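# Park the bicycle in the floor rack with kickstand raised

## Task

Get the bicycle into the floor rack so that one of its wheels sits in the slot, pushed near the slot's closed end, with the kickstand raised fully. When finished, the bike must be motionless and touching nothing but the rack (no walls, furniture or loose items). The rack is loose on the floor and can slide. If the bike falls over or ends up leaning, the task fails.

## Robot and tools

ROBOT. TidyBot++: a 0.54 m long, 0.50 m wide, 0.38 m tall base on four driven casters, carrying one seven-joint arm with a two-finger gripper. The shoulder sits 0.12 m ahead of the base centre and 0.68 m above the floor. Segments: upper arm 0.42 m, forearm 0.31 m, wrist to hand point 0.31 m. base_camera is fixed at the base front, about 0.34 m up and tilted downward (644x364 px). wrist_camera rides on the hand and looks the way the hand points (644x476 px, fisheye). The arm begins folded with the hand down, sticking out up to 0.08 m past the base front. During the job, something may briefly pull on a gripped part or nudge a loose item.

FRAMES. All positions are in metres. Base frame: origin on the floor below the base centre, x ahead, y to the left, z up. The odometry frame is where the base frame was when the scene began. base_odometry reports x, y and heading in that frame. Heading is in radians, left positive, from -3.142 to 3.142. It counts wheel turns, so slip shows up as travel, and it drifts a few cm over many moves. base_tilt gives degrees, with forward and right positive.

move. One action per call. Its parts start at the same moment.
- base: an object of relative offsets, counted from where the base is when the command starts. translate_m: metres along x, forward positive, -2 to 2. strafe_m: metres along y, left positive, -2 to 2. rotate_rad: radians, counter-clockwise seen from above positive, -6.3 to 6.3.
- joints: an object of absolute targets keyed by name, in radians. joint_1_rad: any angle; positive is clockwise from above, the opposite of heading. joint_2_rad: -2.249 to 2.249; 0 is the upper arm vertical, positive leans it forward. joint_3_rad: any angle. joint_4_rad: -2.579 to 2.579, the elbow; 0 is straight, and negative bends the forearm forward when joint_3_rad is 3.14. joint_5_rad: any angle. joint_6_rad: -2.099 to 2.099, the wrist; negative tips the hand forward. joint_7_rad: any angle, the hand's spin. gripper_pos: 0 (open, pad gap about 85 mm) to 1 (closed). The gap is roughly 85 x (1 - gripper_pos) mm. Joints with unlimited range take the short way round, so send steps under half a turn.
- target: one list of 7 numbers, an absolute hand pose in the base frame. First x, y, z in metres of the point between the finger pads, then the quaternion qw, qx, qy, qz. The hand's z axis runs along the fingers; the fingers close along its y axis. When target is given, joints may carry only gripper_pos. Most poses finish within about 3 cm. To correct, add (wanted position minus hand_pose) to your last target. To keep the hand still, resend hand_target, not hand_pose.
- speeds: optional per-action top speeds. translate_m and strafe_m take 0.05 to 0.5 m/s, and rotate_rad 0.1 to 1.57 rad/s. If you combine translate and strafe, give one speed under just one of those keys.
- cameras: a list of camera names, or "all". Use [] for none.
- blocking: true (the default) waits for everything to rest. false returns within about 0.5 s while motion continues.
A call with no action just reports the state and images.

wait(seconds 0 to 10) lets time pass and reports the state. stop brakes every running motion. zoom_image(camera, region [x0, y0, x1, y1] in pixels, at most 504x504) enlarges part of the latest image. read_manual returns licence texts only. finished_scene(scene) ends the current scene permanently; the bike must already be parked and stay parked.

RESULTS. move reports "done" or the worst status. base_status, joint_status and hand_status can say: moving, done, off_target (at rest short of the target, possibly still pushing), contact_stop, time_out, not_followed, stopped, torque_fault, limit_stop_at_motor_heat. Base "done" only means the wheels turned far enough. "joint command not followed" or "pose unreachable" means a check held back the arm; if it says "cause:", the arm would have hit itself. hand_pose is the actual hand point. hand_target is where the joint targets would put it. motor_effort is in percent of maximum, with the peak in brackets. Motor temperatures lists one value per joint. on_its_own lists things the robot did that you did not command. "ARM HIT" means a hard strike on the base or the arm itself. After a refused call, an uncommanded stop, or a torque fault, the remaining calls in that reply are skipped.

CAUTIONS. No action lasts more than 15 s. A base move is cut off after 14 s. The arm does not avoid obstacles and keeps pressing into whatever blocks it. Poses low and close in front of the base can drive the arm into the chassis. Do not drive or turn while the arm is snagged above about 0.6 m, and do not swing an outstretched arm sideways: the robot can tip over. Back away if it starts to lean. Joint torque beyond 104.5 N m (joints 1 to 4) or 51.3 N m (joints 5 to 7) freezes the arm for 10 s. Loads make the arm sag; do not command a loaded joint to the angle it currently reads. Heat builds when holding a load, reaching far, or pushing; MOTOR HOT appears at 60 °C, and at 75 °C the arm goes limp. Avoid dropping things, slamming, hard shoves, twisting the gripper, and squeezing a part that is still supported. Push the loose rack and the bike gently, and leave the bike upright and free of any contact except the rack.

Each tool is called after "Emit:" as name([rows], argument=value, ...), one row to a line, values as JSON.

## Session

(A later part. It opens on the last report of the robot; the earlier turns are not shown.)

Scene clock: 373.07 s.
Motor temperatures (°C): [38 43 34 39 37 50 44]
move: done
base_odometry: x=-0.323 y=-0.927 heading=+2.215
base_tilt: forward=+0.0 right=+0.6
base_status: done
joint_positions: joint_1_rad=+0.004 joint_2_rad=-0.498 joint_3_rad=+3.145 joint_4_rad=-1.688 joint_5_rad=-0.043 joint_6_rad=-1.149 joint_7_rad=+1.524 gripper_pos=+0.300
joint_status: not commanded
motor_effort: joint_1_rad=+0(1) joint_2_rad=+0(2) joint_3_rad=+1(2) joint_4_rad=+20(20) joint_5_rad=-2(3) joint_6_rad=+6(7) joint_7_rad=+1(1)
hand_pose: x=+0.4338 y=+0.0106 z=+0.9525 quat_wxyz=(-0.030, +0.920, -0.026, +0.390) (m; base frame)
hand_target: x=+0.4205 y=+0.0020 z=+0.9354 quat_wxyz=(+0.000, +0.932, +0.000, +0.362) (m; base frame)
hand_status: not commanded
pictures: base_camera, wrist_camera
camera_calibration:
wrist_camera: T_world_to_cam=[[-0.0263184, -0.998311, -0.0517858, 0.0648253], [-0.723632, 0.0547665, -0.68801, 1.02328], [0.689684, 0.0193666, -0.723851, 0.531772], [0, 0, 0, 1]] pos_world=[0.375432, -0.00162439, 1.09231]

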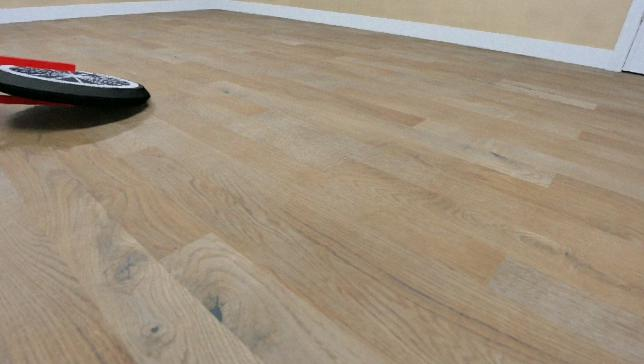

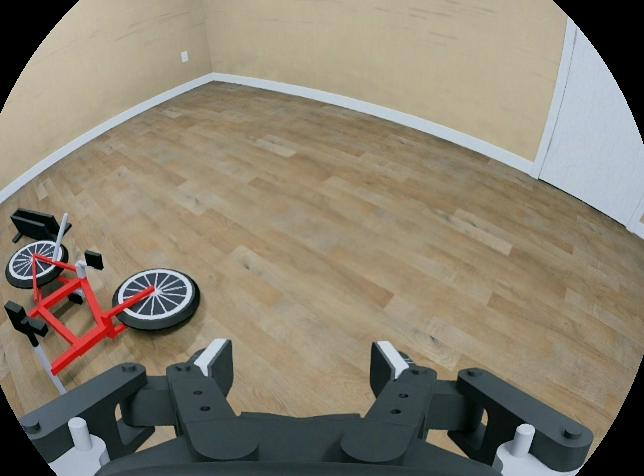

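Emit:
move(base={"strafe_m": 0.95}, cameras=["base_camera","wrist_camera"])

Scene clock: 376.07 s.
Motor temperatures (°C): [38 43 34 39 37 50 44]
move: done
base_odometry: x=-1.083 y=-1.498 heading=+2.216
base_tilt: forward=+0.0 right=+0.6
base_status: done
joint_positions: joint_1_rad=+0.004 joint_2_rad=-0.498 joint_3_rad=+3.144 joint_4_rad=-1.688 joint_5_rad=-0.042 joint_6_rad=-1.149 joint_7_rad=+1.524 gripper_pos=+0.300
joint_status: not commanded
motor_effort: joint_1_rad=+0(1) joint_2_rad=+0(1) joint_3_rad=+1(3) joint_4_rad=+19(20) joint_5_rad=-2(3) joint_6_rad=+6(7) joint_7_rad=+0(1)
hand_pose: x=+0.4338 y=+0.0109 z=+0.9525 quat_wxyz=(-0.030, +0.920, -0.025, +0.390) (m; base frame)
hand_target: x=+0.4205 y=+0.0020 z=+0.9354 quat_wxyz=(+0.000, +0.932, +0.000, +0.362) (m; base frame)
hand_status: not commanded
pictures: base_camera, wrist_camera
camera_calibration:
wrist_camera: T_world_to_cam=[[-0.0254647, -0.998361, -0.051253, 0.0643345], [-0.72368, 0.0537804, -0.688037, 1.0233], [0.689666, 0.0195701, -0.723863, 0.531786], [0, 0, 0, 1]] pos_world=[0.375423, -0.0012114, 1.0923]

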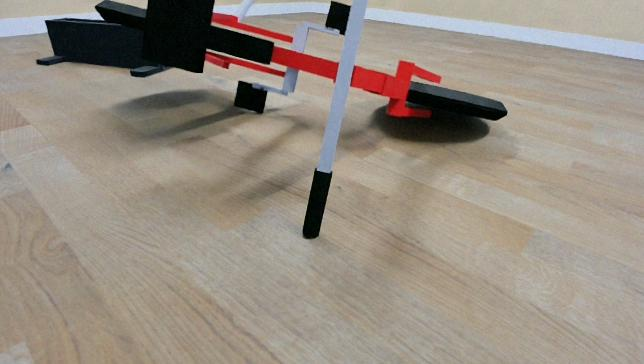

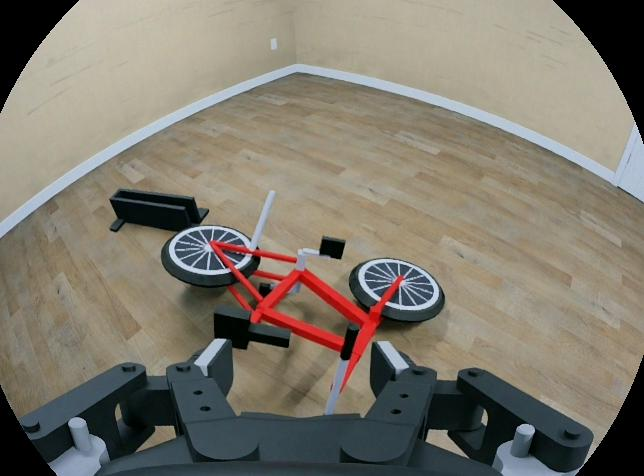

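Emit:
move(base={"rotate_rad": -0.188}, joints={"joint_1_rad": 0, "joint_2_rad": 0.3, "joint_3_rad": 3.14, "joint_4_rad": -2.4, "joint_5_rad": 0, "joint_6_rad": 0.0, "joint_7_rad": -0.17, "gripper_pos": 0.2}, cameras=[])

Emit:
move(base={"strafe_m": 0.30}, joints={"joint_2_rad": 1.3, "joint_4_rad": -2.4, "joint_6_rad": 2.05}, cameras=["base_camera","wrist_camera"])

Scene clock: 379.77 s.
Motor temperatures (°C): [38 43 34 39 37 50 44]
move: done
base_odometry: x=-1.083 y=-1.498 heading=+2.028
base_tilt: forward=+0.0 right=+0.6
base_status: done
joint_positions: joint_1_rad=+0.004 joint_2_rad=+0.281 joint_3_rad=+3.144 joint_4_rad=-2.388 joint_5_rad=-0.042 joint_6_rad=-0.049 joint_7_rad=-0.121 gripper_pos=+0.200
joint_status: all done
motor_effort: joint_1_rad=+0(1) joint_2_rad=-20(22) joint_3_rad=+0(2) joint_4_rad=+10(21) joint_5_rad=-1(3) joint_6_rad=+4(7) joint_7_rad=+1(2)
hand_pose: x=+0.5069 y=-0.0008 z=+0.5224 quat_wxyz=(-0.160, +0.630, -0.747, +0.136) (m; base frame)
hand_target: x=+0.5107 y=+0.0020 z=+0.5181 quat_wxyz=(-0.168, +0.629, -0.746, +0.141) (m; base frame)
hand_status: not commanded
pictures: none
No camera images: "cameras" was empty.

Scene clock: 382.73 s.
Motor temperatures (°C): [38 43 34 39 37 50 44]
move: done
base_odometry: x=-1.352 y=-1.630 heading=+2.027
base_tilt: forward=+0.0 right=+0.6
base_status: done
joint_positions: joint_1_rad=-0.003 joint_2_rad=+1.280 joint_3_rad=+3.143 joint_4_rad=-2.390 joint_5_rad=-0.042 joint_6_rad=+2.005 joint_7_rad=-0.124 gripper_pos=+0.200
joint_status: all done
motor_effort: joint_1_rad=+0(3) joint_2_rad=-33(35) joint_3_rad=-1(2) joint_4_rad=-3(11) joint_5_rad=-1(3) joint_6_rad=+9(9) joint_7_rad=+1(1)
hand_pose: x=+0.6734 y=-0.0093 z=+0.5018 quat_wxyz=(-0.491, +0.486, -0.557, +0.460) (m; base frame)
hand_target: x=+0.6682 y=+0.0019 z=+0.5031 quat_wxyz=(-0.519, +0.473, -0.562, +0.437) (m; base frame)
hand_status: not commanded
pictures: base_camera, wrist_camera
camera_calibration:
wrist_camera: T_world_to_cam=[[-0.107356, 0.0895026, -0.990184, 0.563541], [0.0028188, 0.995963, 0.0897193, 0.017007], [0.994217, 0.00684076, -0.107175, -0.473969], [0, 0, 0, 1]] pos_world=[0.531679, -0.0641344, 0.505686]

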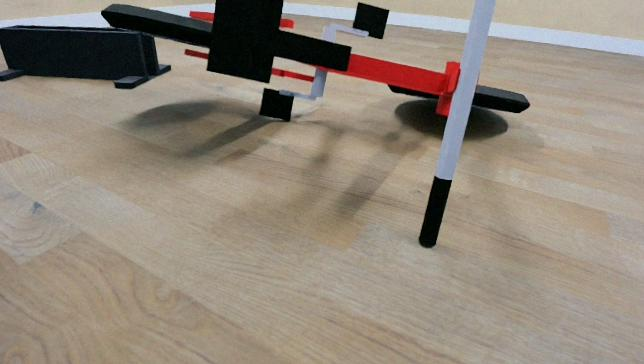

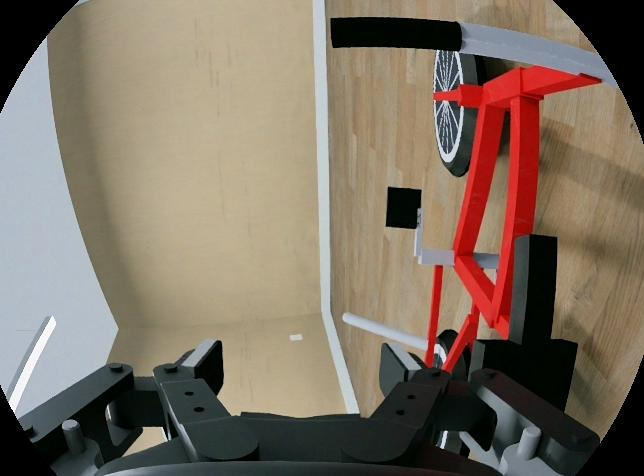

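Emit:
move(joints={"joint_2_rad": 1.915, "joint_4_rad": -1.566, "joint_6_rad": 1.91, "joint_7_rad": -0.2}, cameras=["base_camera","wrist_camera"])

Scene clock: 384.93 s.
Motor temperatures (°C): [38 43 34 39 37 50 44]
move: done
base_odometry: x=-1.352 y=-1.630 heading=+2.027
base_tilt: forward=+0.0 right=+0.6
base_status: not commanded
joint_positions: joint_1_rad=-0.003 joint_2_rad=+1.895 joint_3_rad=+3.143 joint_4_rad=-1.579 joint_5_rad=-0.042 joint_6_rad=+1.968 joint_7_rad=-0.153 gripper_pos=+0.200
joint_status: all done
motor_effort: joint_1_rad=+0(0) joint_2_rad=-36(38) joint_3_rad=-1(1) joint_4_rad=+0(4) joint_5_rad=-1(2) joint_6_rad=+9(10) joint_7_rad=+1(2)
hand_pose: x=+0.7258 y=-0.0092 z=+0.2708 quat_wxyz=(-0.542, +0.440, -0.524, +0.489) (m; base frame)
hand_target: x=+0.7217 y=+0.0017 z=+0.2433 quat_wxyz=(-0.548, +0.447, -0.548, +0.447) (m; base frame)
hand_status: not commanded
pictures: base_camera, wrist_camera
camera_calibration:
wrist_camera: T_world_to_cam=[[0.0511207, 0.120862, -0.991352, 0.226007], [-0.0140968, 0.992638, 0.120292, 0.0413641], [0.998593, 0.00782553, 0.0524481, -0.597174], [0, 0, 0, 1]] pos_world=[0.585363, -0.063702, 0.250397]

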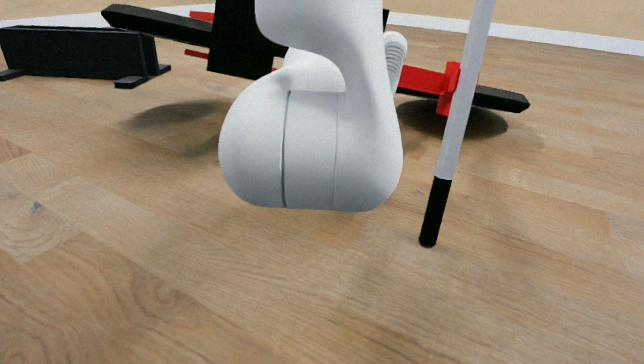

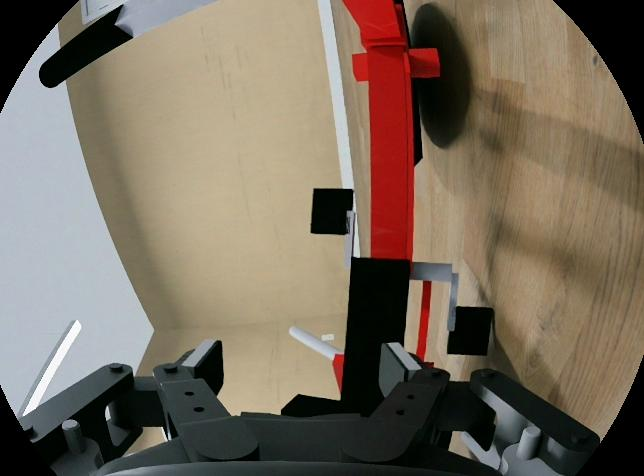

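Emit:
move(joints={"joint_2_rad": 2.016, "joint_4_rad": -1.4115, "joint_6_rad": 1.80}, cameras=["wrist_camera"])

Scene clock: 386.57 s.
Motor temperatures (°C): [38 43 34 39 37 50 44]
move: done
base_odometry: x=-1.352 y=-1.630 heading=+2.027
base_tilt: forward=+0.0 right=+0.6
base_status: not commanded
joint_positions: joint_1_rad=-0.003 joint_2_rad=+2.003 joint_3_rad=+3.143 joint_4_rad=-1.423 joint_5_rad=-0.042 joint_6_rad=+1.859 joint_7_rad=-0.154 gripper_pos=+0.200
joint_status: all done
motor_effort: joint_1_rad=+0(0) joint_2_rad=-35(37) joint_3_rad=-1(1) joint_4_rad=+1(1) joint_5_rad=-2(2) joint_6_rad=+8(9) joint_7_rad=+1(1)
hand_pose: x=+0.7239 y=-0.0096 z=+0.2049 quat_wxyz=(-0.526, +0.453, -0.541, +0.474) (m; base frame)
hand_target: x=+0.7209 y=+0.0017 z=+0.1814 quat_wxyz=(-0.532, +0.460, -0.563, +0.434) (m; base frame)
hand_status: not commanded
pictures: wrist_camera
camera_calibration:
wrist_camera: T_world_to_cam=[[-0.00929586, 0.125452, -0.992056, 0.204752], [-0.00528216, 0.992079, 0.125505, 0.0422689], [0.999943, 0.00640688, -0.00855956, -0.580331], [0, 0, 0, 1]] pos_world=[0.582425, -0.0639026, 0.192853]

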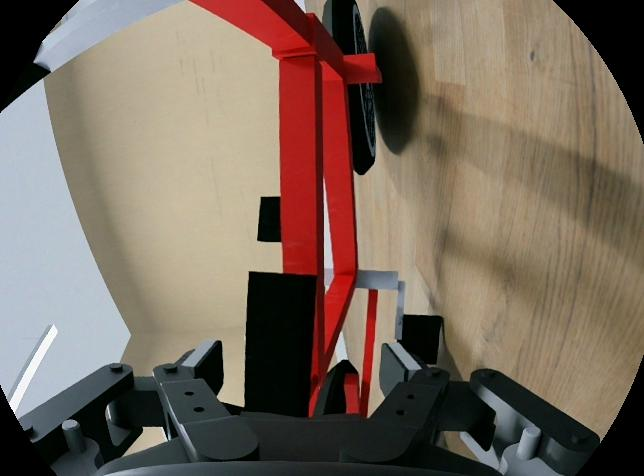

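Emit:
move(joints={"joint_2_rad": 1.992, "joint_6_rad": 1.78, "joint_7_rad": -0.22}, base={"translate_m": 0.075}, speeds={"translate_m": 0.1}, cameras=["base_camera", "wrist_camera"])

Scene clock: 387.97 s.
Motor temperatures (°C): [38 43 34 39 37 50 44]
move: done
base_odometry: x=-1.386 y=-1.563 heading=+2.027
base_tilt: forward=+0.0 right=+0.6
base_status: done
joint_positions: joint_1_rad=-0.003 joint_2_rad=+2.003 joint_3_rad=+3.143 joint_4_rad=-1.417 joint_5_rad=-0.042 joint_6_rad=+1.836 joint_7_rad=-0.176 gripper_pos=+0.200
joint_status: all done
motor_effort: joint_1_rad=+0(2) joint_2_rad=-35(37) joint_3_rad=+0(2) joint_4_rad=+1(2) joint_5_rad=-2(2) joint_6_rad=+9(9) joint_7_rad=+1(1)
hand_pose: x=+0.7258 y=-0.0097 z=+0.1994 quat_wxyz=(-0.527, +0.451, -0.551, +0.465) (m; base frame)
hand_target: x=+0.7325 y=+0.0017 z=+0.1898 quat_wxyz=(-0.537, +0.453, -0.567, +0.430) (m; base frame)
hand_status: not commanded
pictures: base_camera, wrist_camera
camera_calibration:
wrist_camera: T_world_to_cam=[[-0.0248806, 0.14794, -0.988683, 0.210236], [-0.00267485, 0.988976, 0.148052, 0.0366606], [0.999687, 0.00632819, -0.0242106, -0.578958], [0, 0, 0, 1]] pos_world=[0.584106, -0.0636952, 0.188413]

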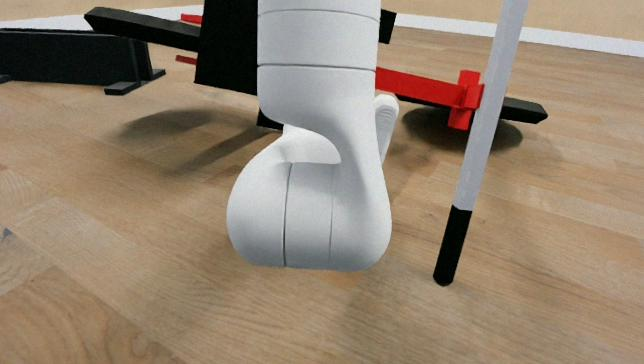

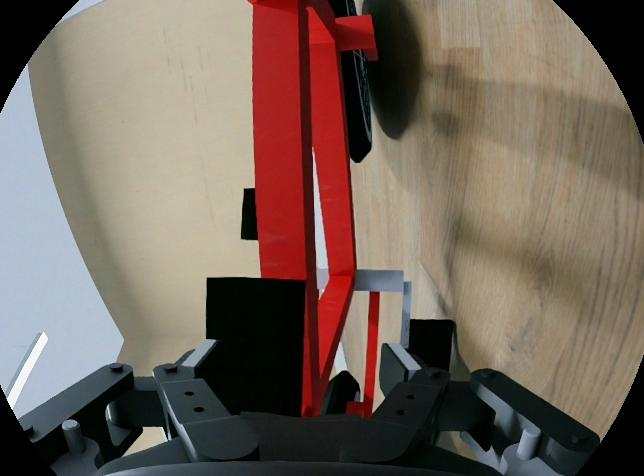

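Emit:
move(base={"translate_m": -0.04}, speeds={"translate_m": 0.1}, joints={"joint_2_rad": 1.94, "joint_4_rad": -1.42, "joint_6_rad": 1.74}, cameras=["wrist_camera"])

Scene clock: 389.07 s.
Motor temperatures (°C): [38 43 34 39 37 50 44]
move: done
base_odometry: x=-1.368 y=-1.599 heading=+2.027
base_tilt: forward=+0.0 right=+0.6
base_status: done
joint_positions: joint_1_rad=-0.003 joint_2_rad=+1.963 joint_3_rad=+3.143 joint_4_rad=-1.418 joint_5_rad=-0.042 joint_6_rad=+1.796 joint_7_rad=-0.176 gripper_pos=+0.200
joint_status: all done
motor_effort: joint_1_rad=+0(1) joint_2_rad=-37(39) joint_3_rad=+0(1) joint_4_rad=+2(3) joint_5_rad=-2(2) joint_6_rad=+8(9) joint_7_rad=+1(1)
hand_pose: x=+0.7445 y=-0.0098 z=+0.2113 quat_wxyz=(-0.527, +0.450, -0.552, +0.464) (m; base frame)
hand_target: x=+0.7542 y=+0.0017 z=+0.2078 quat_wxyz=(-0.538, +0.452, -0.566, +0.431) (m; base frame)
hand_status: not commanded
pictures: wrist_camera
camera_calibration:
wrist_camera: T_world_to_cam=[[-0.0257815, 0.149563, -0.988416, 0.223103], [-0.00203493, 0.988735, 0.149664, 0.0342173], [0.999666, 0.00586993, -0.0251867, -0.597133], [0, 0, 0, 1]] pos_world=[0.602755, -0.0636946, 0.200357]

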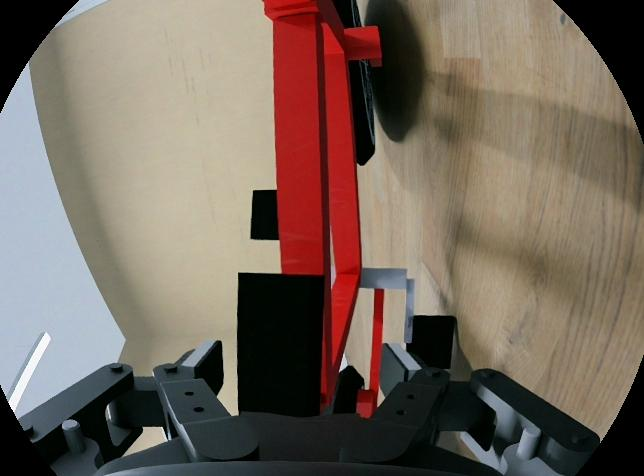

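Emit:
move(joints={"joint_2_rad": 1.91, "joint_4_rad": -1.44, "joint_6_rad": 1.72}, cameras=["wrist_camera"])

Scene clock: 389.90 s.
Motor temperatures (°C): [38 43 34 39 37 50 44]
move: done
base_odometry: x=-1.368 y=-1.599 heading=+2.027
base_tilt: forward=+0.0 right=+0.6
base_status: not commanded
joint_positions: joint_1_rad=-0.003 joint_2_rad=+1.935 joint_3_rad=+3.143 joint_4_rad=-1.434 joint_5_rad=-0.042 joint_6_rad=+1.775 joint_7_rad=-0.176 gripper_pos=+0.200
joint_status: all done
motor_effort: joint_1_rad=+0(0) joint_2_rad=-37(39) joint_3_rad=-1(1) joint_4_rad=+1(2) joint_5_rad=-1(3) joint_6_rad=+8(9) joint_7_rad=+1(1)
hand_pose: x=+0.7521 y=-0.0099 z=+0.2182 quat_wxyz=(-0.524, +0.452, -0.554, +0.462) (m; base frame)
hand_target: x=+0.7615 y=+0.0017 z=+0.2158 quat_wxyz=(-0.536, +0.454, -0.568, +0.429) (m; base frame)
hand_status: not commanded
pictures: wrist_camera
camera_calibration:
wrist_camera: T_world_to_cam=[[-0.0353878, 0.150373, -0.987996, 0.237244], [-0.000312338, 0.988613, 0.150478, 0.0317816], [0.999374, 0.00563367, -0.0349379, -0.602231], [0, 0, 0, 1]] pos_world=[0.610259, -0.063702, 0.208573]

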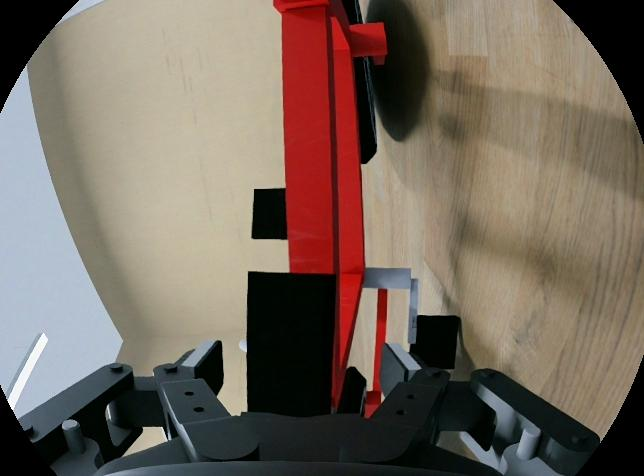

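Emit:
move(base={"translate_m": 0.035}, speeds={"translate_m": 0.08}, cameras=["wrist_camera"])

Emit:
move(joints={"gripper_pos": 0.9}, cameras=["wrist_camera"])

Scene clock: 390.97 s.
Motor temperatures (°C): [38 43 34 39 37 50 44]
move: done
base_odometry: x=-1.383 y=-1.568 heading=+2.027
base_tilt: forward=+0.0 right=+0.6
base_status: done
joint_positions: joint_1_rad=-0.003 joint_2_rad=+1.931 joint_3_rad=+3.143 joint_4_rad=-1.436 joint_5_rad=-0.042 joint_6_rad=+1.775 joint_7_rad=-0.176 gripper_pos=+0.200
joint_status: not commanded
motor_effort: joint_1_rad=+0(2) joint_2_rad=-37(40) joint_3_rad=+0(2) joint_4_rad=+2(3) joint_5_rad=-1(3) joint_6_rad=+9(9) joint_7_rad=+1(1)
hand_pose: x=+0.7533 y=-0.0099 z=+0.2201 quat_wxyz=(-0.525, +0.452, -0.554, +0.462) (m; base frame)
hand_target: x=+0.7615 y=+0.0017 z=+0.2158 quat_wxyz=(-0.536, +0.454, -0.568, +0.429) (m; base frame)
hand_status: not commanded
pictures: wrist_camera
camera_calibration:
wrist_camera: T_world_to_cam=[[-0.033502, 0.15038, -0.98806, 0.237767], [-0.000596257, 0.988612, 0.150485, 0.0317042], [0.999438, 0.00563067, -0.0330308, -0.603801], [0, 0, 0, 1]] pos_world=[0.611447, -0.0636988, 0.210213]

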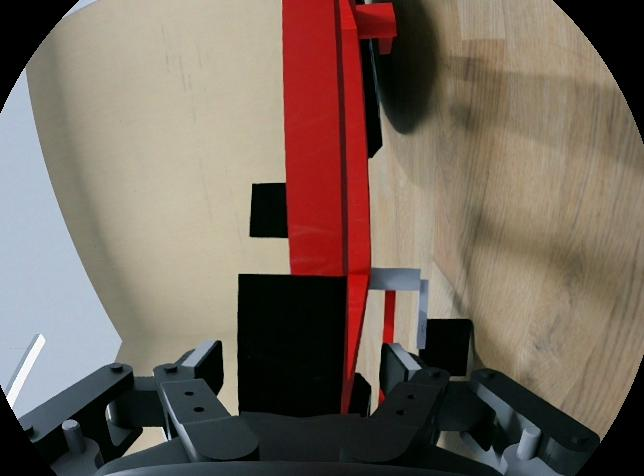

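Scene clock: 391.90 s.
Motor temperatures (°C): [38 43 34 39 37 50 44]
move: off_target
base_odometry: x=-1.383 y=-1.568 heading=+2.027
base_tilt: forward=+0.0 right=+0.6
base_status: not commanded
joint_positions: joint_1_rad=-0.002 joint_2_rad=+1.922 joint_3_rad=+3.143 joint_4_rad=-1.443 joint_5_rad=-0.041 joint_6_rad=+1.775 joint_7_rad=-0.176 gripper_pos=+0.551
joint_status: gripper_pos off_target (ended at +0.551, target +0.900)
motor_effort: joint_1_rad=+0(4) joint_2_rad=-35(42) joint_3_rad=-1(1) joint_4_rad=+4(8) joint_5_rad=-1(4) joint_6_rad=+6(9) joint_7_rad=+1(1)
hand_pose: x=+0.7555 y=-0.0099 z=+0.2246 quat_wxyz=(-0.526, +0.451, -0.553, +0.463) (m; base frame)
hand_target: x=+0.7615 y=+0.0017 z=+0.2158 quat_wxyz=(-0.536, +0.454, -0.568, +0.429) (m; base frame)
hand_status: not commanded
pictures: wrist_camera
camera_calibration:
wrist_camera: T_world_to_cam=[[-0.0303479, 0.151158, -0.988044, 0.239878], [-0.00176249, 0.988489, 0.151281, 0.0317705], [0.999538, 0.00633246, -0.0297321, -0.606682], [0, 0, 0, 1]] pos_world=[0.613737, -0.0638226, 0.214166]

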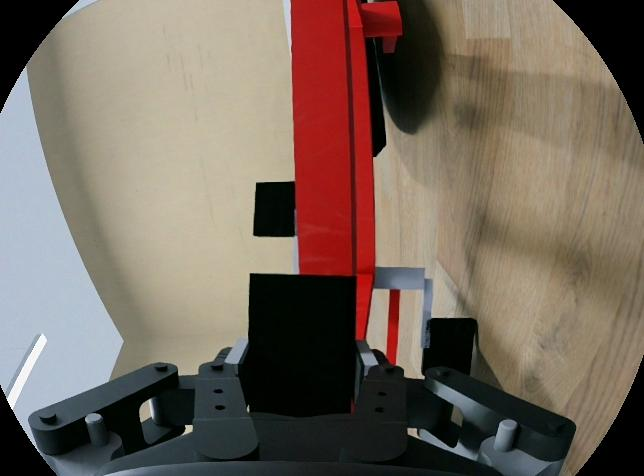

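Emit:
move(joints={"joint_2_rad": 1.649, "joint_4_rad": -1.712, "joint_6_rad": 1.52, "gripper_pos": 1.0}, cameras=["base_camera", "wrist_camera"])

Scene clock: 394.23 s.
Motor temperatures (°C): [38 43 34 39 37 50 44]
move: off_target
base_odometry: x=-1.383 y=-1.568 heading=+2.027
base_tilt: forward=+0.0 right=+0.6
base_status: not commanded
joint_positions: joint_1_rad=-0.001 joint_2_rad=+1.719 joint_3_rad=+3.143 joint_4_rad=-1.690 joint_5_rad=-0.041 joint_6_rad=+1.555 joint_7_rad=-0.177 gripper_pos=+0.589
joint_status: joint_2_rad off_target (ended at +1.719, target +1.649); gripper_pos off_target (ended at +0.589, target +1.000); the others done
motor_effort: joint_1_rad=-3(3) joint_2_rad=-46(46) joint_3_rad=-3(4) joint_4_rad=-1(5) joint_5_rad=+1(2) joint_6_rad=+12(13) joint_7_rad=-1(1)
hand_pose: x=+0.7509 y=-0.0110 z=+0.2297 quat_wxyz=(-0.450, +0.504, -0.620, +0.398) (m; base frame)
hand_target: x=+0.7700 y=+0.0019 z=+0.2590 quat_wxyz=(-0.473, +0.497, -0.621, +0.378) (m; base frame)
hand_status: not commanded
pictures: base_camera, wrist_camera
camera_calibration:
wrist_camera: T_world_to_cam=[[-0.286175, 0.160305, -0.944673, 0.427229], [0.0427417, 0.98706, 0.15455, -0.00211588], [0.957224, 0.00385141, -0.289324, -0.510515], [0, 0, 0, 1]] pos_world=[0.611029, -0.0644322, 0.256215]

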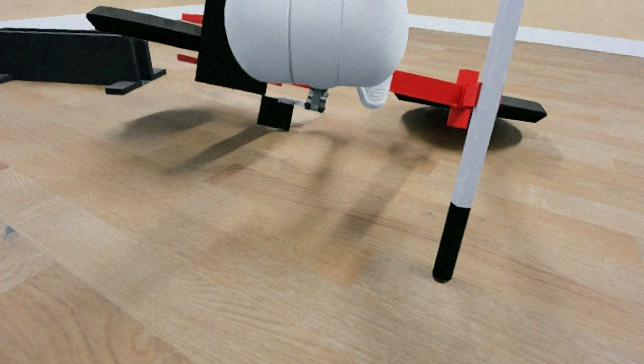

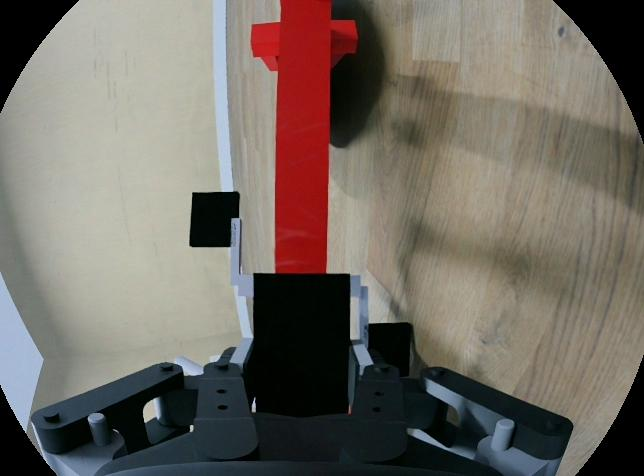

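Emit:
move(joints={"joint_2_rad": 1.40, "joint_4_rad": -1.88, "joint_6_rad": 1.33}, cameras=["base_camera", "wrist_camera"])

Scene clock: 396.27 s.
Motor temperatures (°C): [38 43 34 39 37 50 44]
move: done
base_odometry: x=-1.383 y=-1.568 heading=+2.027
base_tilt: forward=+0.0 right=+0.6
base_status: not commanded
joint_positions: joint_1_rad=+0.002 joint_2_rad=+1.405 joint_3_rad=+3.144 joint_4_rad=-1.875 joint_5_rad=-0.041 joint_6_rad=+1.338 joint_7_rad=-0.186 gripper_pos=+0.999
joint_status: all done
on_its_own: gripper_pos moved +0.410 to your old target +1.000
motor_effort: joint_1_rad=+0(4) joint_2_rad=-40(58) joint_3_rad=-1(6) joint_4_rad=+3(10) joint_5_rad=-1(2) joint_6_rad=+8(22) joint_7_rad=+1(2)
hand_pose: x=+0.7805 y=-0.0135 z=+0.3272 quat_wxyz=(-0.425, +0.515, -0.645, +0.372) (m; base frame)
hand_target: x=+0.7794 y=+0.0021 z=+0.3267 quat_wxyz=(-0.438, +0.517, -0.646, +0.350) (m; base frame)
hand_status: not commanded
pictures: base_camera, wrist_camera
camera_calibration:
wrist_camera: T_world_to_cam=[[-0.366044, 0.178276, -0.913362, 0.580515], [0.0655586, 0.98398, 0.165786, -0.0375089], [0.928286, 0.000806358, -0.371867, -0.461151], [0, 0, 0, 1]] pos_world=[0.643032, -0.0662121, 0.364951]

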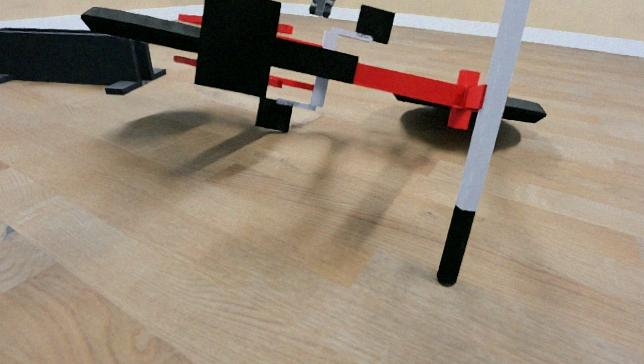

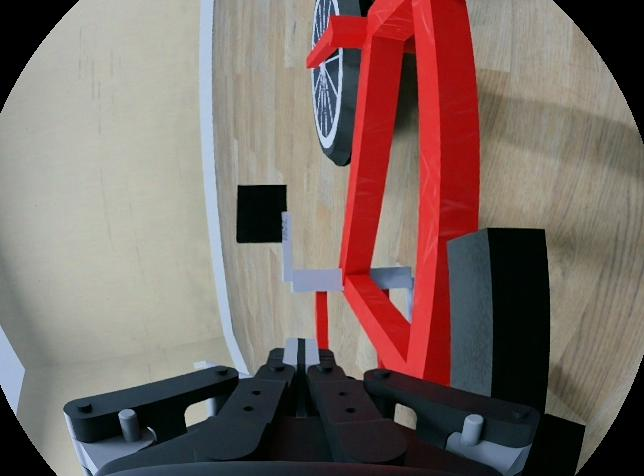

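Emit:
move(base={"translate_m": -0.07}, speeds={"translate_m": 0.2}, joints={"gripper_pos": 0.15}, cameras=[])

Emit:
move(joints={"joint_2_rad": 1.91, "joint_4_rad": -1.44, "joint_6_rad": 1.72, "joint_7_rad": -0.24, "joint_1_rad": -0.02}, cameras=["base_camera", "wrist_camera"])

Scene clock: 397.80 s.
Motor temperatures (°C): [38 43 34 39 37 50 44]
move: done
base_odometry: x=-1.352 y=-1.630 heading=+2.027
base_tilt: forward=+0.0 right=+0.6
base_status: done
joint_positions: joint_1_rad=+0.002 joint_2_rad=+1.405 joint_3_rad=+3.144 joint_4_rad=-1.880 joint_5_rad=-0.041 joint_6_rad=+1.338 joint_7_rad=-0.186 gripper_pos=+0.150
joint_status: all done
motor_effort: joint_1_rad=+0(1) joint_2_rad=-40(41) joint_3_rad=-1(1) joint_4_rad=+3(4) joint_5_rad=-1(3) joint_6_rad=+8(8) joint_7_rad=+1(1)
hand_pose: x=+0.7785 y=-0.0135 z=+0.3260 quat_wxyz=(-0.423, +0.516, -0.646, +0.371) (m; base frame)
hand_target: x=+0.7794 y=+0.0021 z=+0.3267 quat_wxyz=(-0.438, +0.517, -0.646, +0.350) (m; base frame)
hand_status: not commanded
pictures: none
No camera images: "cameras" was empty.

Scene clock: 399.60 s.
Motor temperatures (°C): [38 43 34 39 37 50 44]
move: done
base_odometry: x=-1.352 y=-1.630 heading=+2.027
base_tilt: forward=+0.0 right=+0.6
base_status: not commanded
joint_positions: joint_1_rad=-0.003 joint_2_rad=+1.898 joint_3_rad=+3.144 joint_4_rad=-1.453 joint_5_rad=-0.041 joint_6_rad=+1.675 joint_7_rad=-0.194 gripper_pos=+0.150
joint_status: all done
motor_effort: joint_1_rad=+0(1) joint_2_rad=-38(43) joint_3_rad=+0(1) joint_4_rad=+2(4) joint_5_rad=-2(2) joint_6_rad=+9(10) joint_7_rad=+1(2)
hand_pose: x=+0.7618 y=-0.0099 z=+0.2069 quat_wxyz=(-0.507, +0.464, -0.580, +0.438) (m; base frame)
hand_target: x=+0.7613 y=+0.0146 z=+0.2158 quat_wxyz=(-0.544, +0.454, -0.568, +0.418) (m; base frame)
hand_status: not commanded
pictures: base_camera, wrist_camera
camera_calibration:
wrist_camera: T_world_to_cam=[[-0.113244, 0.171083, -0.978727, 0.284054], [0.0129472, 0.985234, 0.170722, 0.0192131], [0.993483, 0.00666153, -0.113787, -0.591516], [0, 0, 0, 1]] pos_world=[0.61958, -0.0635858, 0.207424]

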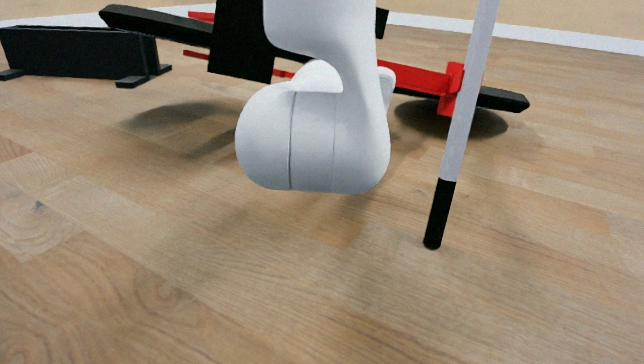

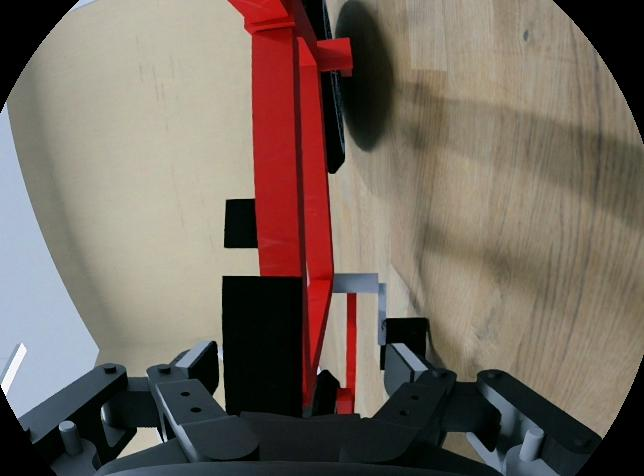

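Emit:
move(joints={"joint_2_rad": 1.86, "joint_6_rad": 1.69}, base={"translate_m": 0.025}, speeds={"translate_m": 0.1}, cameras=["wrist_camera"])

Scene clock: 400.60 s.
Motor temperatures (°C): [38 43 34 39 37 50 44]
move: done
base_odometry: x=-1.364 y=-1.608 heading=+2.027
base_tilt: forward=+0.0 right=+0.6
base_status: done
joint_positions: joint_1_rad=-0.005 joint_2_rad=+1.869 joint_3_rad=+3.144 joint_4_rad=-1.442 joint_5_rad=-0.041 joint_6_rad=+1.676 joint_7_rad=-0.194 gripper_pos=+0.150
joint_status: all done
motor_effort: joint_1_rad=+0(1) joint_2_rad=-39(41) joint_3_rad=+0(1) joint_4_rad=+3(3) joint_5_rad=-2(2) joint_6_rad=+8(9) joint_7_rad=+1(1)
hand_pose: x=+0.7783 y=-0.0087 z=+0.2280 quat_wxyz=(-0.518, +0.456, -0.569, +0.446) (m; base frame)
hand_target: x=+0.7836 y=+0.0150 z=+0.2392 quat_wxyz=(-0.550, +0.450, -0.563, +0.422) (m; base frame)
hand_status: not commanded
pictures: wrist_camera
camera_calibration:
wrist_camera: T_world_to_cam=[[-0.0752854, 0.17116, -0.982363, 0.277645], [0.00445419, 0.985206, 0.171314, 0.0206269], [0.997152, 0.00852183, -0.074934, -0.617203], [0, 0, 0, 1]] pos_world=[0.636256, -0.0625838, 0.222965]

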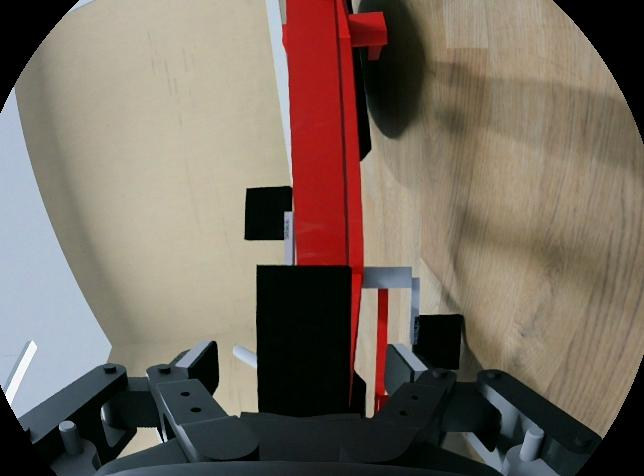

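Emit:
move(base={"translate_m": 0.04}, speeds={"translate_m": 0.08}, cameras=["base_camera","wrist_camera"])

Emit:
move(joints={"gripper_pos": 0.9}, cameras=["wrist_camera"])

Scene clock: 401.73 s.
Motor temperatures (°C): [38 43 34 39 37 50 44]
move: done
base_odometry: x=-1.381 y=-1.572 heading=+2.028
base_tilt: forward=+0.0 right=+0.6
base_status: done
joint_positions: joint_1_rad=-0.005 joint_2_rad=+1.869 joint_3_rad=+3.144 joint_4_rad=-1.442 joint_5_rad=-0.041 joint_6_rad=+1.676 joint_7_rad=-0.194 gripper_pos=+0.150
joint_status: not commanded
motor_effort: joint_1_rad=+0(1) joint_2_rad=-39(41) joint_3_rad=-1(1) joint_4_rad=+3(4) joint_5_rad=-1(2) joint_6_rad=+9(9) joint_7_rad=+1(1)
hand_pose: x=+0.7787 y=-0.0086 z=+0.2284 quat_wxyz=(-0.519, +0.456, -0.569, +0.446) (m; base frame)
hand_target: x=+0.7836 y=+0.0150 z=+0.2392 quat_wxyz=(-0.550, +0.450, -0.563, +0.422) (m; base frame)
hand_status: not commanded
pictures: base_camera, wrist_camera
camera_calibration:
wrist_camera: T_world_to_cam=[[-0.0742798, 0.171281, -0.982418, 0.277249], [0.00422503, 0.985185, 0.171444, 0.0206717], [0.997228, 0.00858408, -0.073903, -0.617839], [0, 0, 0, 1]] pos_world=[0.636633, -0.0625494, 0.223171]

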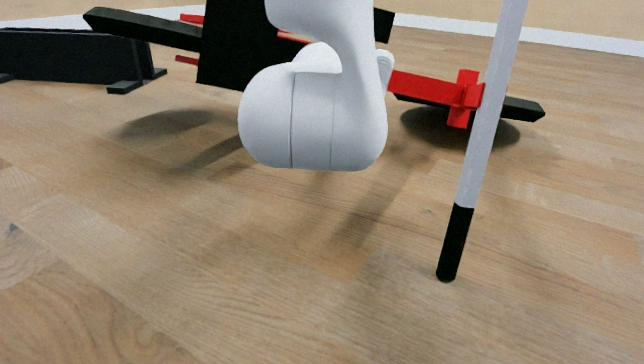

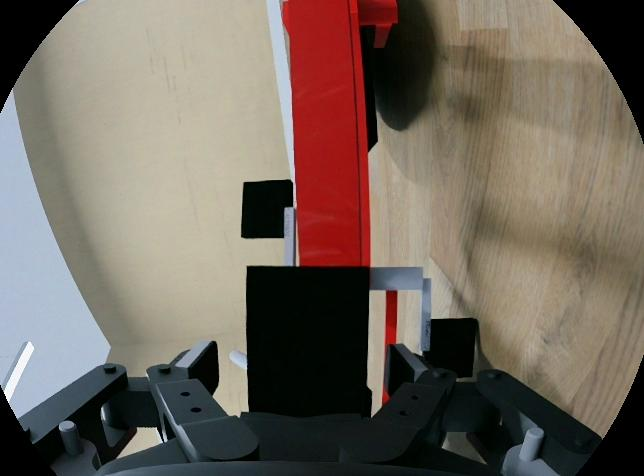

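Scene clock: 402.70 s.
Motor temperatures (°C): [38 43 34 39 37 50 44]
move: off_target
base_odometry: x=-1.381 y=-1.572 heading=+2.027
base_tilt: forward=+0.0 right=+0.6
base_status: not commanded
joint_positions: joint_1_rad=-0.007 joint_2_rad=+1.870 joint_3_rad=+3.144 joint_4_rad=-1.449 joint_5_rad=-0.041 joint_6_rad=+1.669 joint_7_rad=-0.194 gripper_pos=+0.525
joint_status: gripper_pos off_target (ended at +0.525, target +0.900)
motor_effort: joint_1_rad=-2(2) joint_2_rad=-37(47) joint_3_rad=-2(3) joint_4_rad=+5(7) joint_5_rad=-1(4) joint_6_rad=+13(19) joint_7_rad=+0(1)
hand_pose: x=+0.7754 y=-0.0073 z=+0.2234 quat_wxyz=(-0.515, +0.460, -0.573, +0.442) (m; base frame)
hand_target: x=+0.7836 y=+0.0150 z=+0.2392 quat_wxyz=(-0.550, +0.450, -0.563, +0.422) (m; base frame)
hand_status: not commanded
pictures: wrist_camera
camera_calibration:
wrist_camera: T_world_to_cam=[[-0.0902708, 0.171263, -0.981081, 0.284004], [0.00490427, 0.985168, 0.171525, 0.0196818], [0.995905, 0.0106722, -0.0897718, -0.610341], [0, 0, 0, 1]] pos_world=[0.633383, -0.0615155, 0.220463]

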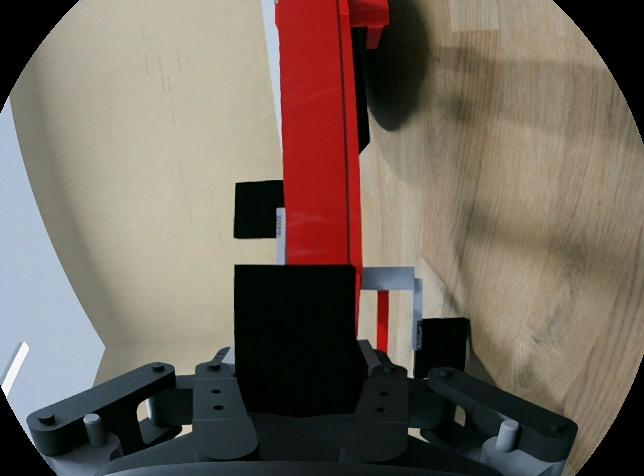

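Emit:
move(joints={"joint_2_rad": 1.73, "joint_4_rad": -1.62, "joint_6_rad": 1.63, "gripper_pos": 1.0}, cameras=["wrist_camera"])

Scene clock: 404.07 s.
Motor temperatures (°C): [38 43 34 39 37 50 44]
move: off_target
base_odometry: x=-1.381 y=-1.572 heading=+2.027
base_tilt: forward=+0.0 right=+0.6
base_status: not commanded
joint_positions: joint_1_rad=-0.001 joint_2_rad=+1.781 joint_3_rad=+3.150 joint_4_rad=-1.592 joint_5_rad=-0.041 joint_6_rad=+1.592 joint_7_rad=-0.194 gripper_pos=+0.566
joint_status: joint_2_rad off_target (ended at +1.781, target +1.730); gripper_pos off_target (ended at +0.566, target +1.000); the others done
motor_effort: joint_1_rad=-5(7) joint_2_rad=-42(43) joint_3_rad=-6(6) joint_4_rad=-2(4) joint_5_rad=+2(3) joint_6_rad=+22(23) joint_7_rad=-2(2)
hand_pose: x=+0.7625 y=-0.0138 z=+0.2229 quat_wxyz=(-0.474, +0.487, -0.606, +0.414) (m; base frame)
hand_target: x=+0.7771 y=+0.0150 z=+0.2613 quat_wxyz=(-0.518, +0.473, -0.592, +0.397) (m; base frame)
hand_status: not commanded
pictures: wrist_camera
camera_calibration:
wrist_camera: T_world_to_cam=[[-0.216088, 0.168966, -0.961642, 0.375041], [0.0337742, 0.985616, 0.165589, 0.00551658], [0.97579, 0.00330319, -0.218687, -0.553547], [0, 0, 0, 1]] pos_world=[0.621001, -0.0669781, 0.238689]

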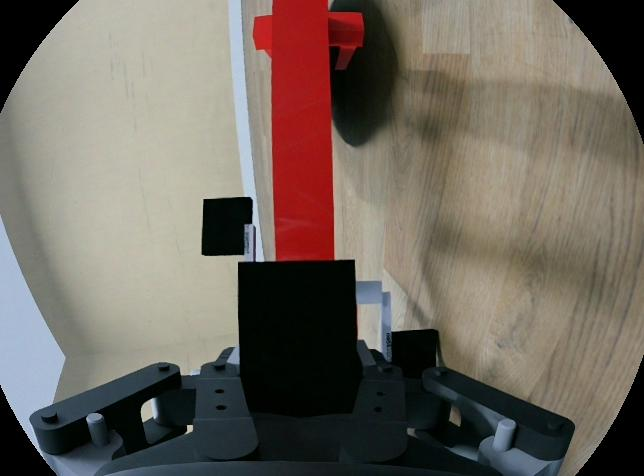

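Emit:
move(joints={"joint_2_rad": 1.60, "joint_4_rad": -1.75, "joint_6_rad": 1.54}, cameras=["wrist_camera"])

Scene clock: 405.23 s.
Motor temperatures (°C): [38 43 34 39 37 50 44]
move: off_target
base_odometry: x=-1.381 y=-1.572 heading=+2.027
base_tilt: forward=+0.0 right=+0.6
base_status: not commanded
joint_positions: joint_1_rad=-0.001 joint_2_rad=+1.711 joint_3_rad=+3.158 joint_4_rad=-1.711 joint_5_rad=-0.041 joint_6_rad=+1.539 joint_7_rad=-0.194 gripper_pos=+0.572
joint_status: joint_2_rad off_target (ended at +1.711, target +1.600); the others done
motor_effort: joint_1_rad=-3(7) joint_2_rad=-53(53) joint_3_rad=-6(8) joint_4_rad=-5(5) joint_5_rad=+3(5) joint_6_rad=+17(24) joint_7_rad=-4(6)
hand_pose: x=+0.7444 y=-0.0170 z=+0.2251 quat_wxyz=(-0.440, +0.508, -0.628, +0.391) (m; base frame)
hand_target: x=+0.7768 y=+0.0151 z=+0.2882 quat_wxyz=(-0.490, +0.491, -0.614, +0.376) (m; base frame)
hand_status: not commanded
pictures: wrist_camera
camera_calibration:
wrist_camera: T_world_to_cam=[[-0.3131, 0.163697, -0.935506, 0.439967], [0.051434, 0.986511, 0.155407, -0.0018644], [0.948326, 0.000541248, -0.317296, -0.492782], [0, 0, 0, 1]] pos_world=[0.605168, -0.0699152, 0.255524]

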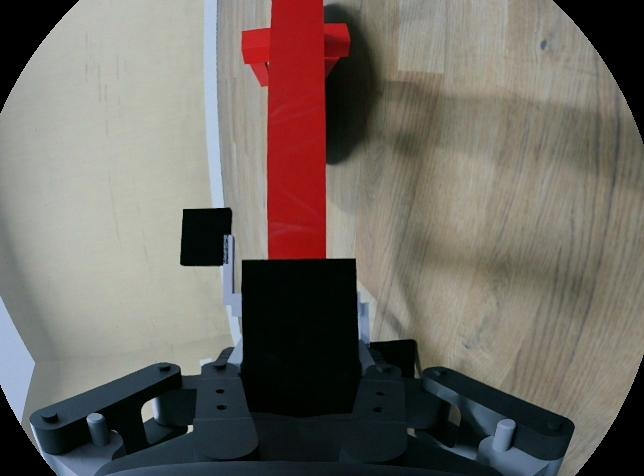

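Emit:
move(joints={"joint_2_rad": 1.47, "joint_4_rad": -1.82, "joint_6_rad": 1.46}, base={"translate_m": 0.01}, cameras=["wrist_camera"])

Scene clock: 406.33 s.
Motor temperatures (°C): [38 43 34 39 37 50 44]
move: off_target
base_odometry: x=-1.386 y=-1.563 heading=+2.028
base_tilt: forward=+0.0 right=+0.6
base_status: done
joint_positions: joint_1_rad=-0.014 joint_2_rad=+1.605 joint_3_rad=+3.162 joint_4_rad=-1.791 joint_5_rad=-0.041 joint_6_rad=+1.443 joint_7_rad=-0.184 gripper_pos=+0.572
joint_status: joint_2_rad off_target (ended at +1.605, target +1.470); the others done
motor_effort: joint_1_rad=+0(5) joint_2_rad=-60(61) joint_3_rad=-8(9) joint_4_rad=-3(6) joint_5_rad=-1(4) joint_6_rad=+18(20) joint_7_rad=-10(11)
hand_pose: x=+0.7489 y=-0.0110 z=+0.2470 quat_wxyz=(-0.418, +0.528, -0.638, +0.373) (m; base frame)
hand_target: x=+0.7919 y=+0.0155 z=+0.3335 quat_wxyz=(-0.484, +0.495, -0.619, +0.371) (m; base frame)
hand_status: not commanded
pictures: wrist_camera
camera_calibration:
wrist_camera: T_world_to_cam=[[-0.37962, 0.149582, -0.91297, 0.50504], [0.0492481, 0.988711, 0.141513, -0.00631654], [0.923831, 0.00875934, -0.382701, -0.45553], [0, 0, 0, 1]] pos_world=[0.612867, -0.0653095, 0.287648]

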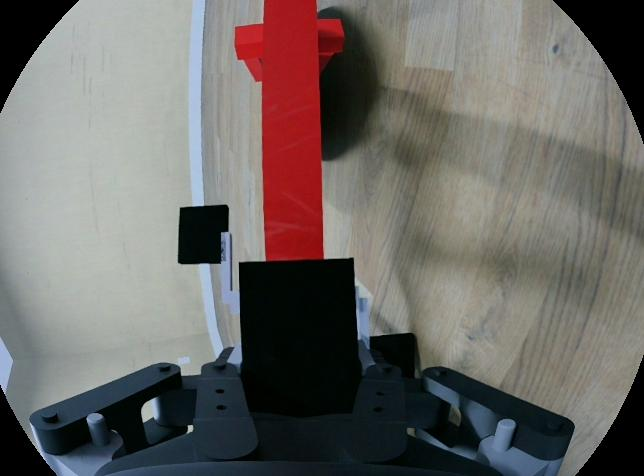

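Emit:
move(joints={"joint_2_rad": 1.35, "joint_4_rad": -1.88, "joint_6_rad": 1.38}, base={"translate_m": 0.01}, cameras=["wrist_camera"])

Scene clock: 407.37 s.
Motor temperatures (°C): [38 44 34 39 37 50 44]
move: off_target
base_odometry: x=-1.391 y=-1.554 heading=+2.028
base_tilt: forward=+0.0 right=+0.6
base_status: done
joint_positions: joint_1_rad=-0.023 joint_2_rad=+1.510 joint_3_rad=+3.167 joint_4_rad=-1.853 joint_5_rad=-0.035 joint_6_rad=+1.348 joint_7_rad=-0.169 gripper_pos=+0.572
joint_status: joint_2_rad off_target (ended at +1.510, target +1.350); the others done
motor_effort: joint_1_rad=+2(4) joint_2_rad=-65(65) joint_3_rad=-9(9) joint_4_rad=-1(5) joint_5_rad=-5(5) joint_6_rad=+20(23) joint_7_rad=-13(14)
hand_pose: x=+0.7512 y=-0.0065 z=+0.2673 quat_wxyz=(-0.397, +0.547, -0.644, +0.358) (m; base frame)
hand_target: x=+0.8008 y=+0.0157 z=+0.3750 quat_wxyz=(-0.478, +0.499, -0.623, +0.366) (m; base frame)
hand_status: not commanded
pictures: wrist_camera
camera_calibration:
wrist_camera: T_world_to_cam=[[-0.437644, 0.129816, -0.889728, 0.560983], [0.0418191, 0.991391, 0.124079, -0.00347582], [0.898176, 0.0170947, -0.439305, -0.41546], [0, 0, 0, 1]] pos_world=[0.618813, -0.0622765, 0.31704]

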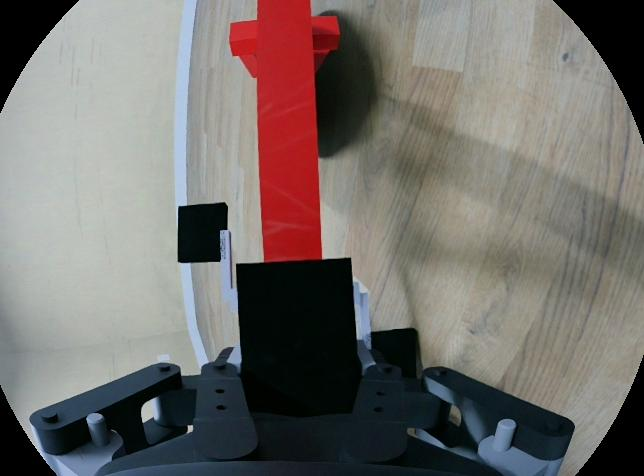

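Emit:
move(joints={"joint_2_rad": 1.22, "joint_4_rad": -1.93, "joint_6_rad": 1.26}, base={"translate_m": 0.015}, cameras=["wrist_camera"])

Scene clock: 408.47 s.
Motor temperatures (°C): [38 44 34 39 37 51 44]
move: off_target
base_odometry: x=-1.398 y=-1.541 heading=+2.028
base_tilt: forward=+0.0 right=+0.6
base_status: done
joint_positions: joint_1_rad=-0.033 joint_2_rad=+1.403 joint_3_rad=+3.173 joint_4_rad=-1.909 joint_5_rad=-0.024 joint_6_rad=+1.227 joint_7_rad=-0.150 gripper_pos=+0.572
joint_status: joint_2_rad off_target (ended at +1.403, target +1.220); the others done
motor_effort: joint_1_rad=+3(5) joint_2_rad=-69(69) joint_3_rad=-10(10) joint_4_rad=+0(4) joint_5_rad=-7(8) joint_6_rad=+21(23) joint_7_rad=-16(16)
hand_pose: x=+0.7519 y=-0.0006 z=+0.2893 quat_wxyz=(-0.373, +0.571, -0.648, +0.340) (m; base frame)
hand_target: x=+0.8069 y=+0.0159 z=+0.4144 quat_wxyz=(-0.465, +0.507, -0.633, +0.356) (m; base frame)
hand_status: not commanded
pictures: wrist_camera
camera_calibration:
wrist_camera: T_world_to_cam=[[-0.502196, 0.10271, -0.858632, 0.61958], [0.0269892, 0.994299, 0.103154, 0.00504091], [0.864332, 0.0286297, -0.502106, -0.362911], [0, 0, 0, 1]] pos_world=[0.62469, -0.0582595, 0.349252]

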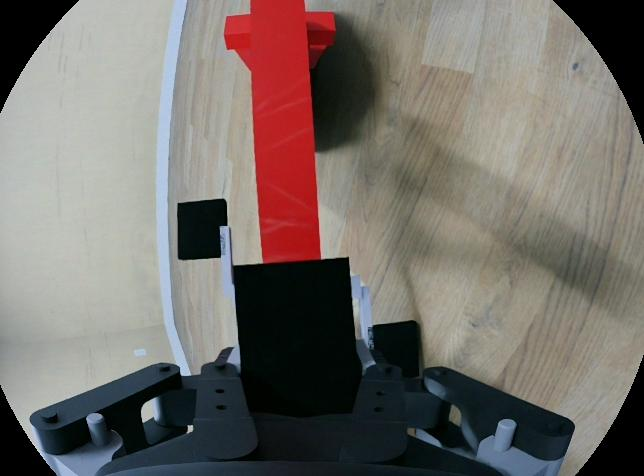

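Emit:
move(joints={"joint_2_rad": 1.08, "joint_4_rad": -1.97, "joint_6_rad": 1.12, "joint_7_rad": -0.18, "joint_1_rad": -0.03, "joint_5_rad": -0.02}, base={"translate_m": 0.02}, cameras=["wrist_camera"])

Scene clock: 409.60 s.
Motor temperatures (°C): [38 44 34 39 37 51 44]
move: off_target
base_odometry: x=-1.407 y=-1.522 heading=+2.028
base_tilt: forward=+0.1 right=+0.6
base_status: done
joint_positions: joint_1_rad=-0.045 joint_2_rad=+1.289 joint_3_rad=+3.174 joint_4_rad=-1.961 joint_5_rad=-0.023 joint_6_rad=+1.083 joint_7_rad=-0.098 gripper_pos=+0.572
joint_status: joint_2_rad off_target (ended at +1.289, target +1.080); the others done
motor_effort: joint_1_rad=+3(6) joint_2_rad=-73(73) joint_3_rad=-9(11) joint_4_rad=+3(6) joint_5_rad=-9(10) joint_6_rad=+23(24) joint_7_rad=-15(17)
hand_pose: x=+0.7470 y=+0.0063 z=+0.3115 quat_wxyz=(-0.339, +0.604, -0.645, +0.323) (m; base frame)
hand_target: x=+0.8100 y=+0.0173 z=+0.4576 quat_wxyz=(-0.440, +0.529, -0.629, +0.361) (m; base frame)
hand_status: not commanded
pictures: wrist_camera
camera_calibration:
wrist_camera: T_world_to_cam=[[-0.574327, 0.0472085, -0.817263, 0.676846], [-0.000944951, 0.998297, 0.0583298, 0.0309103], [0.818625, 0.0342726, -0.573305, -0.291353], [0, 0, 0, 1]] pos_world=[0.627269, -0.0528251, 0.384324]

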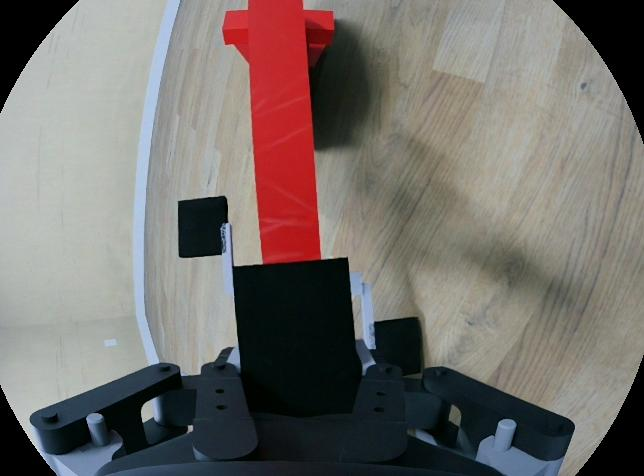

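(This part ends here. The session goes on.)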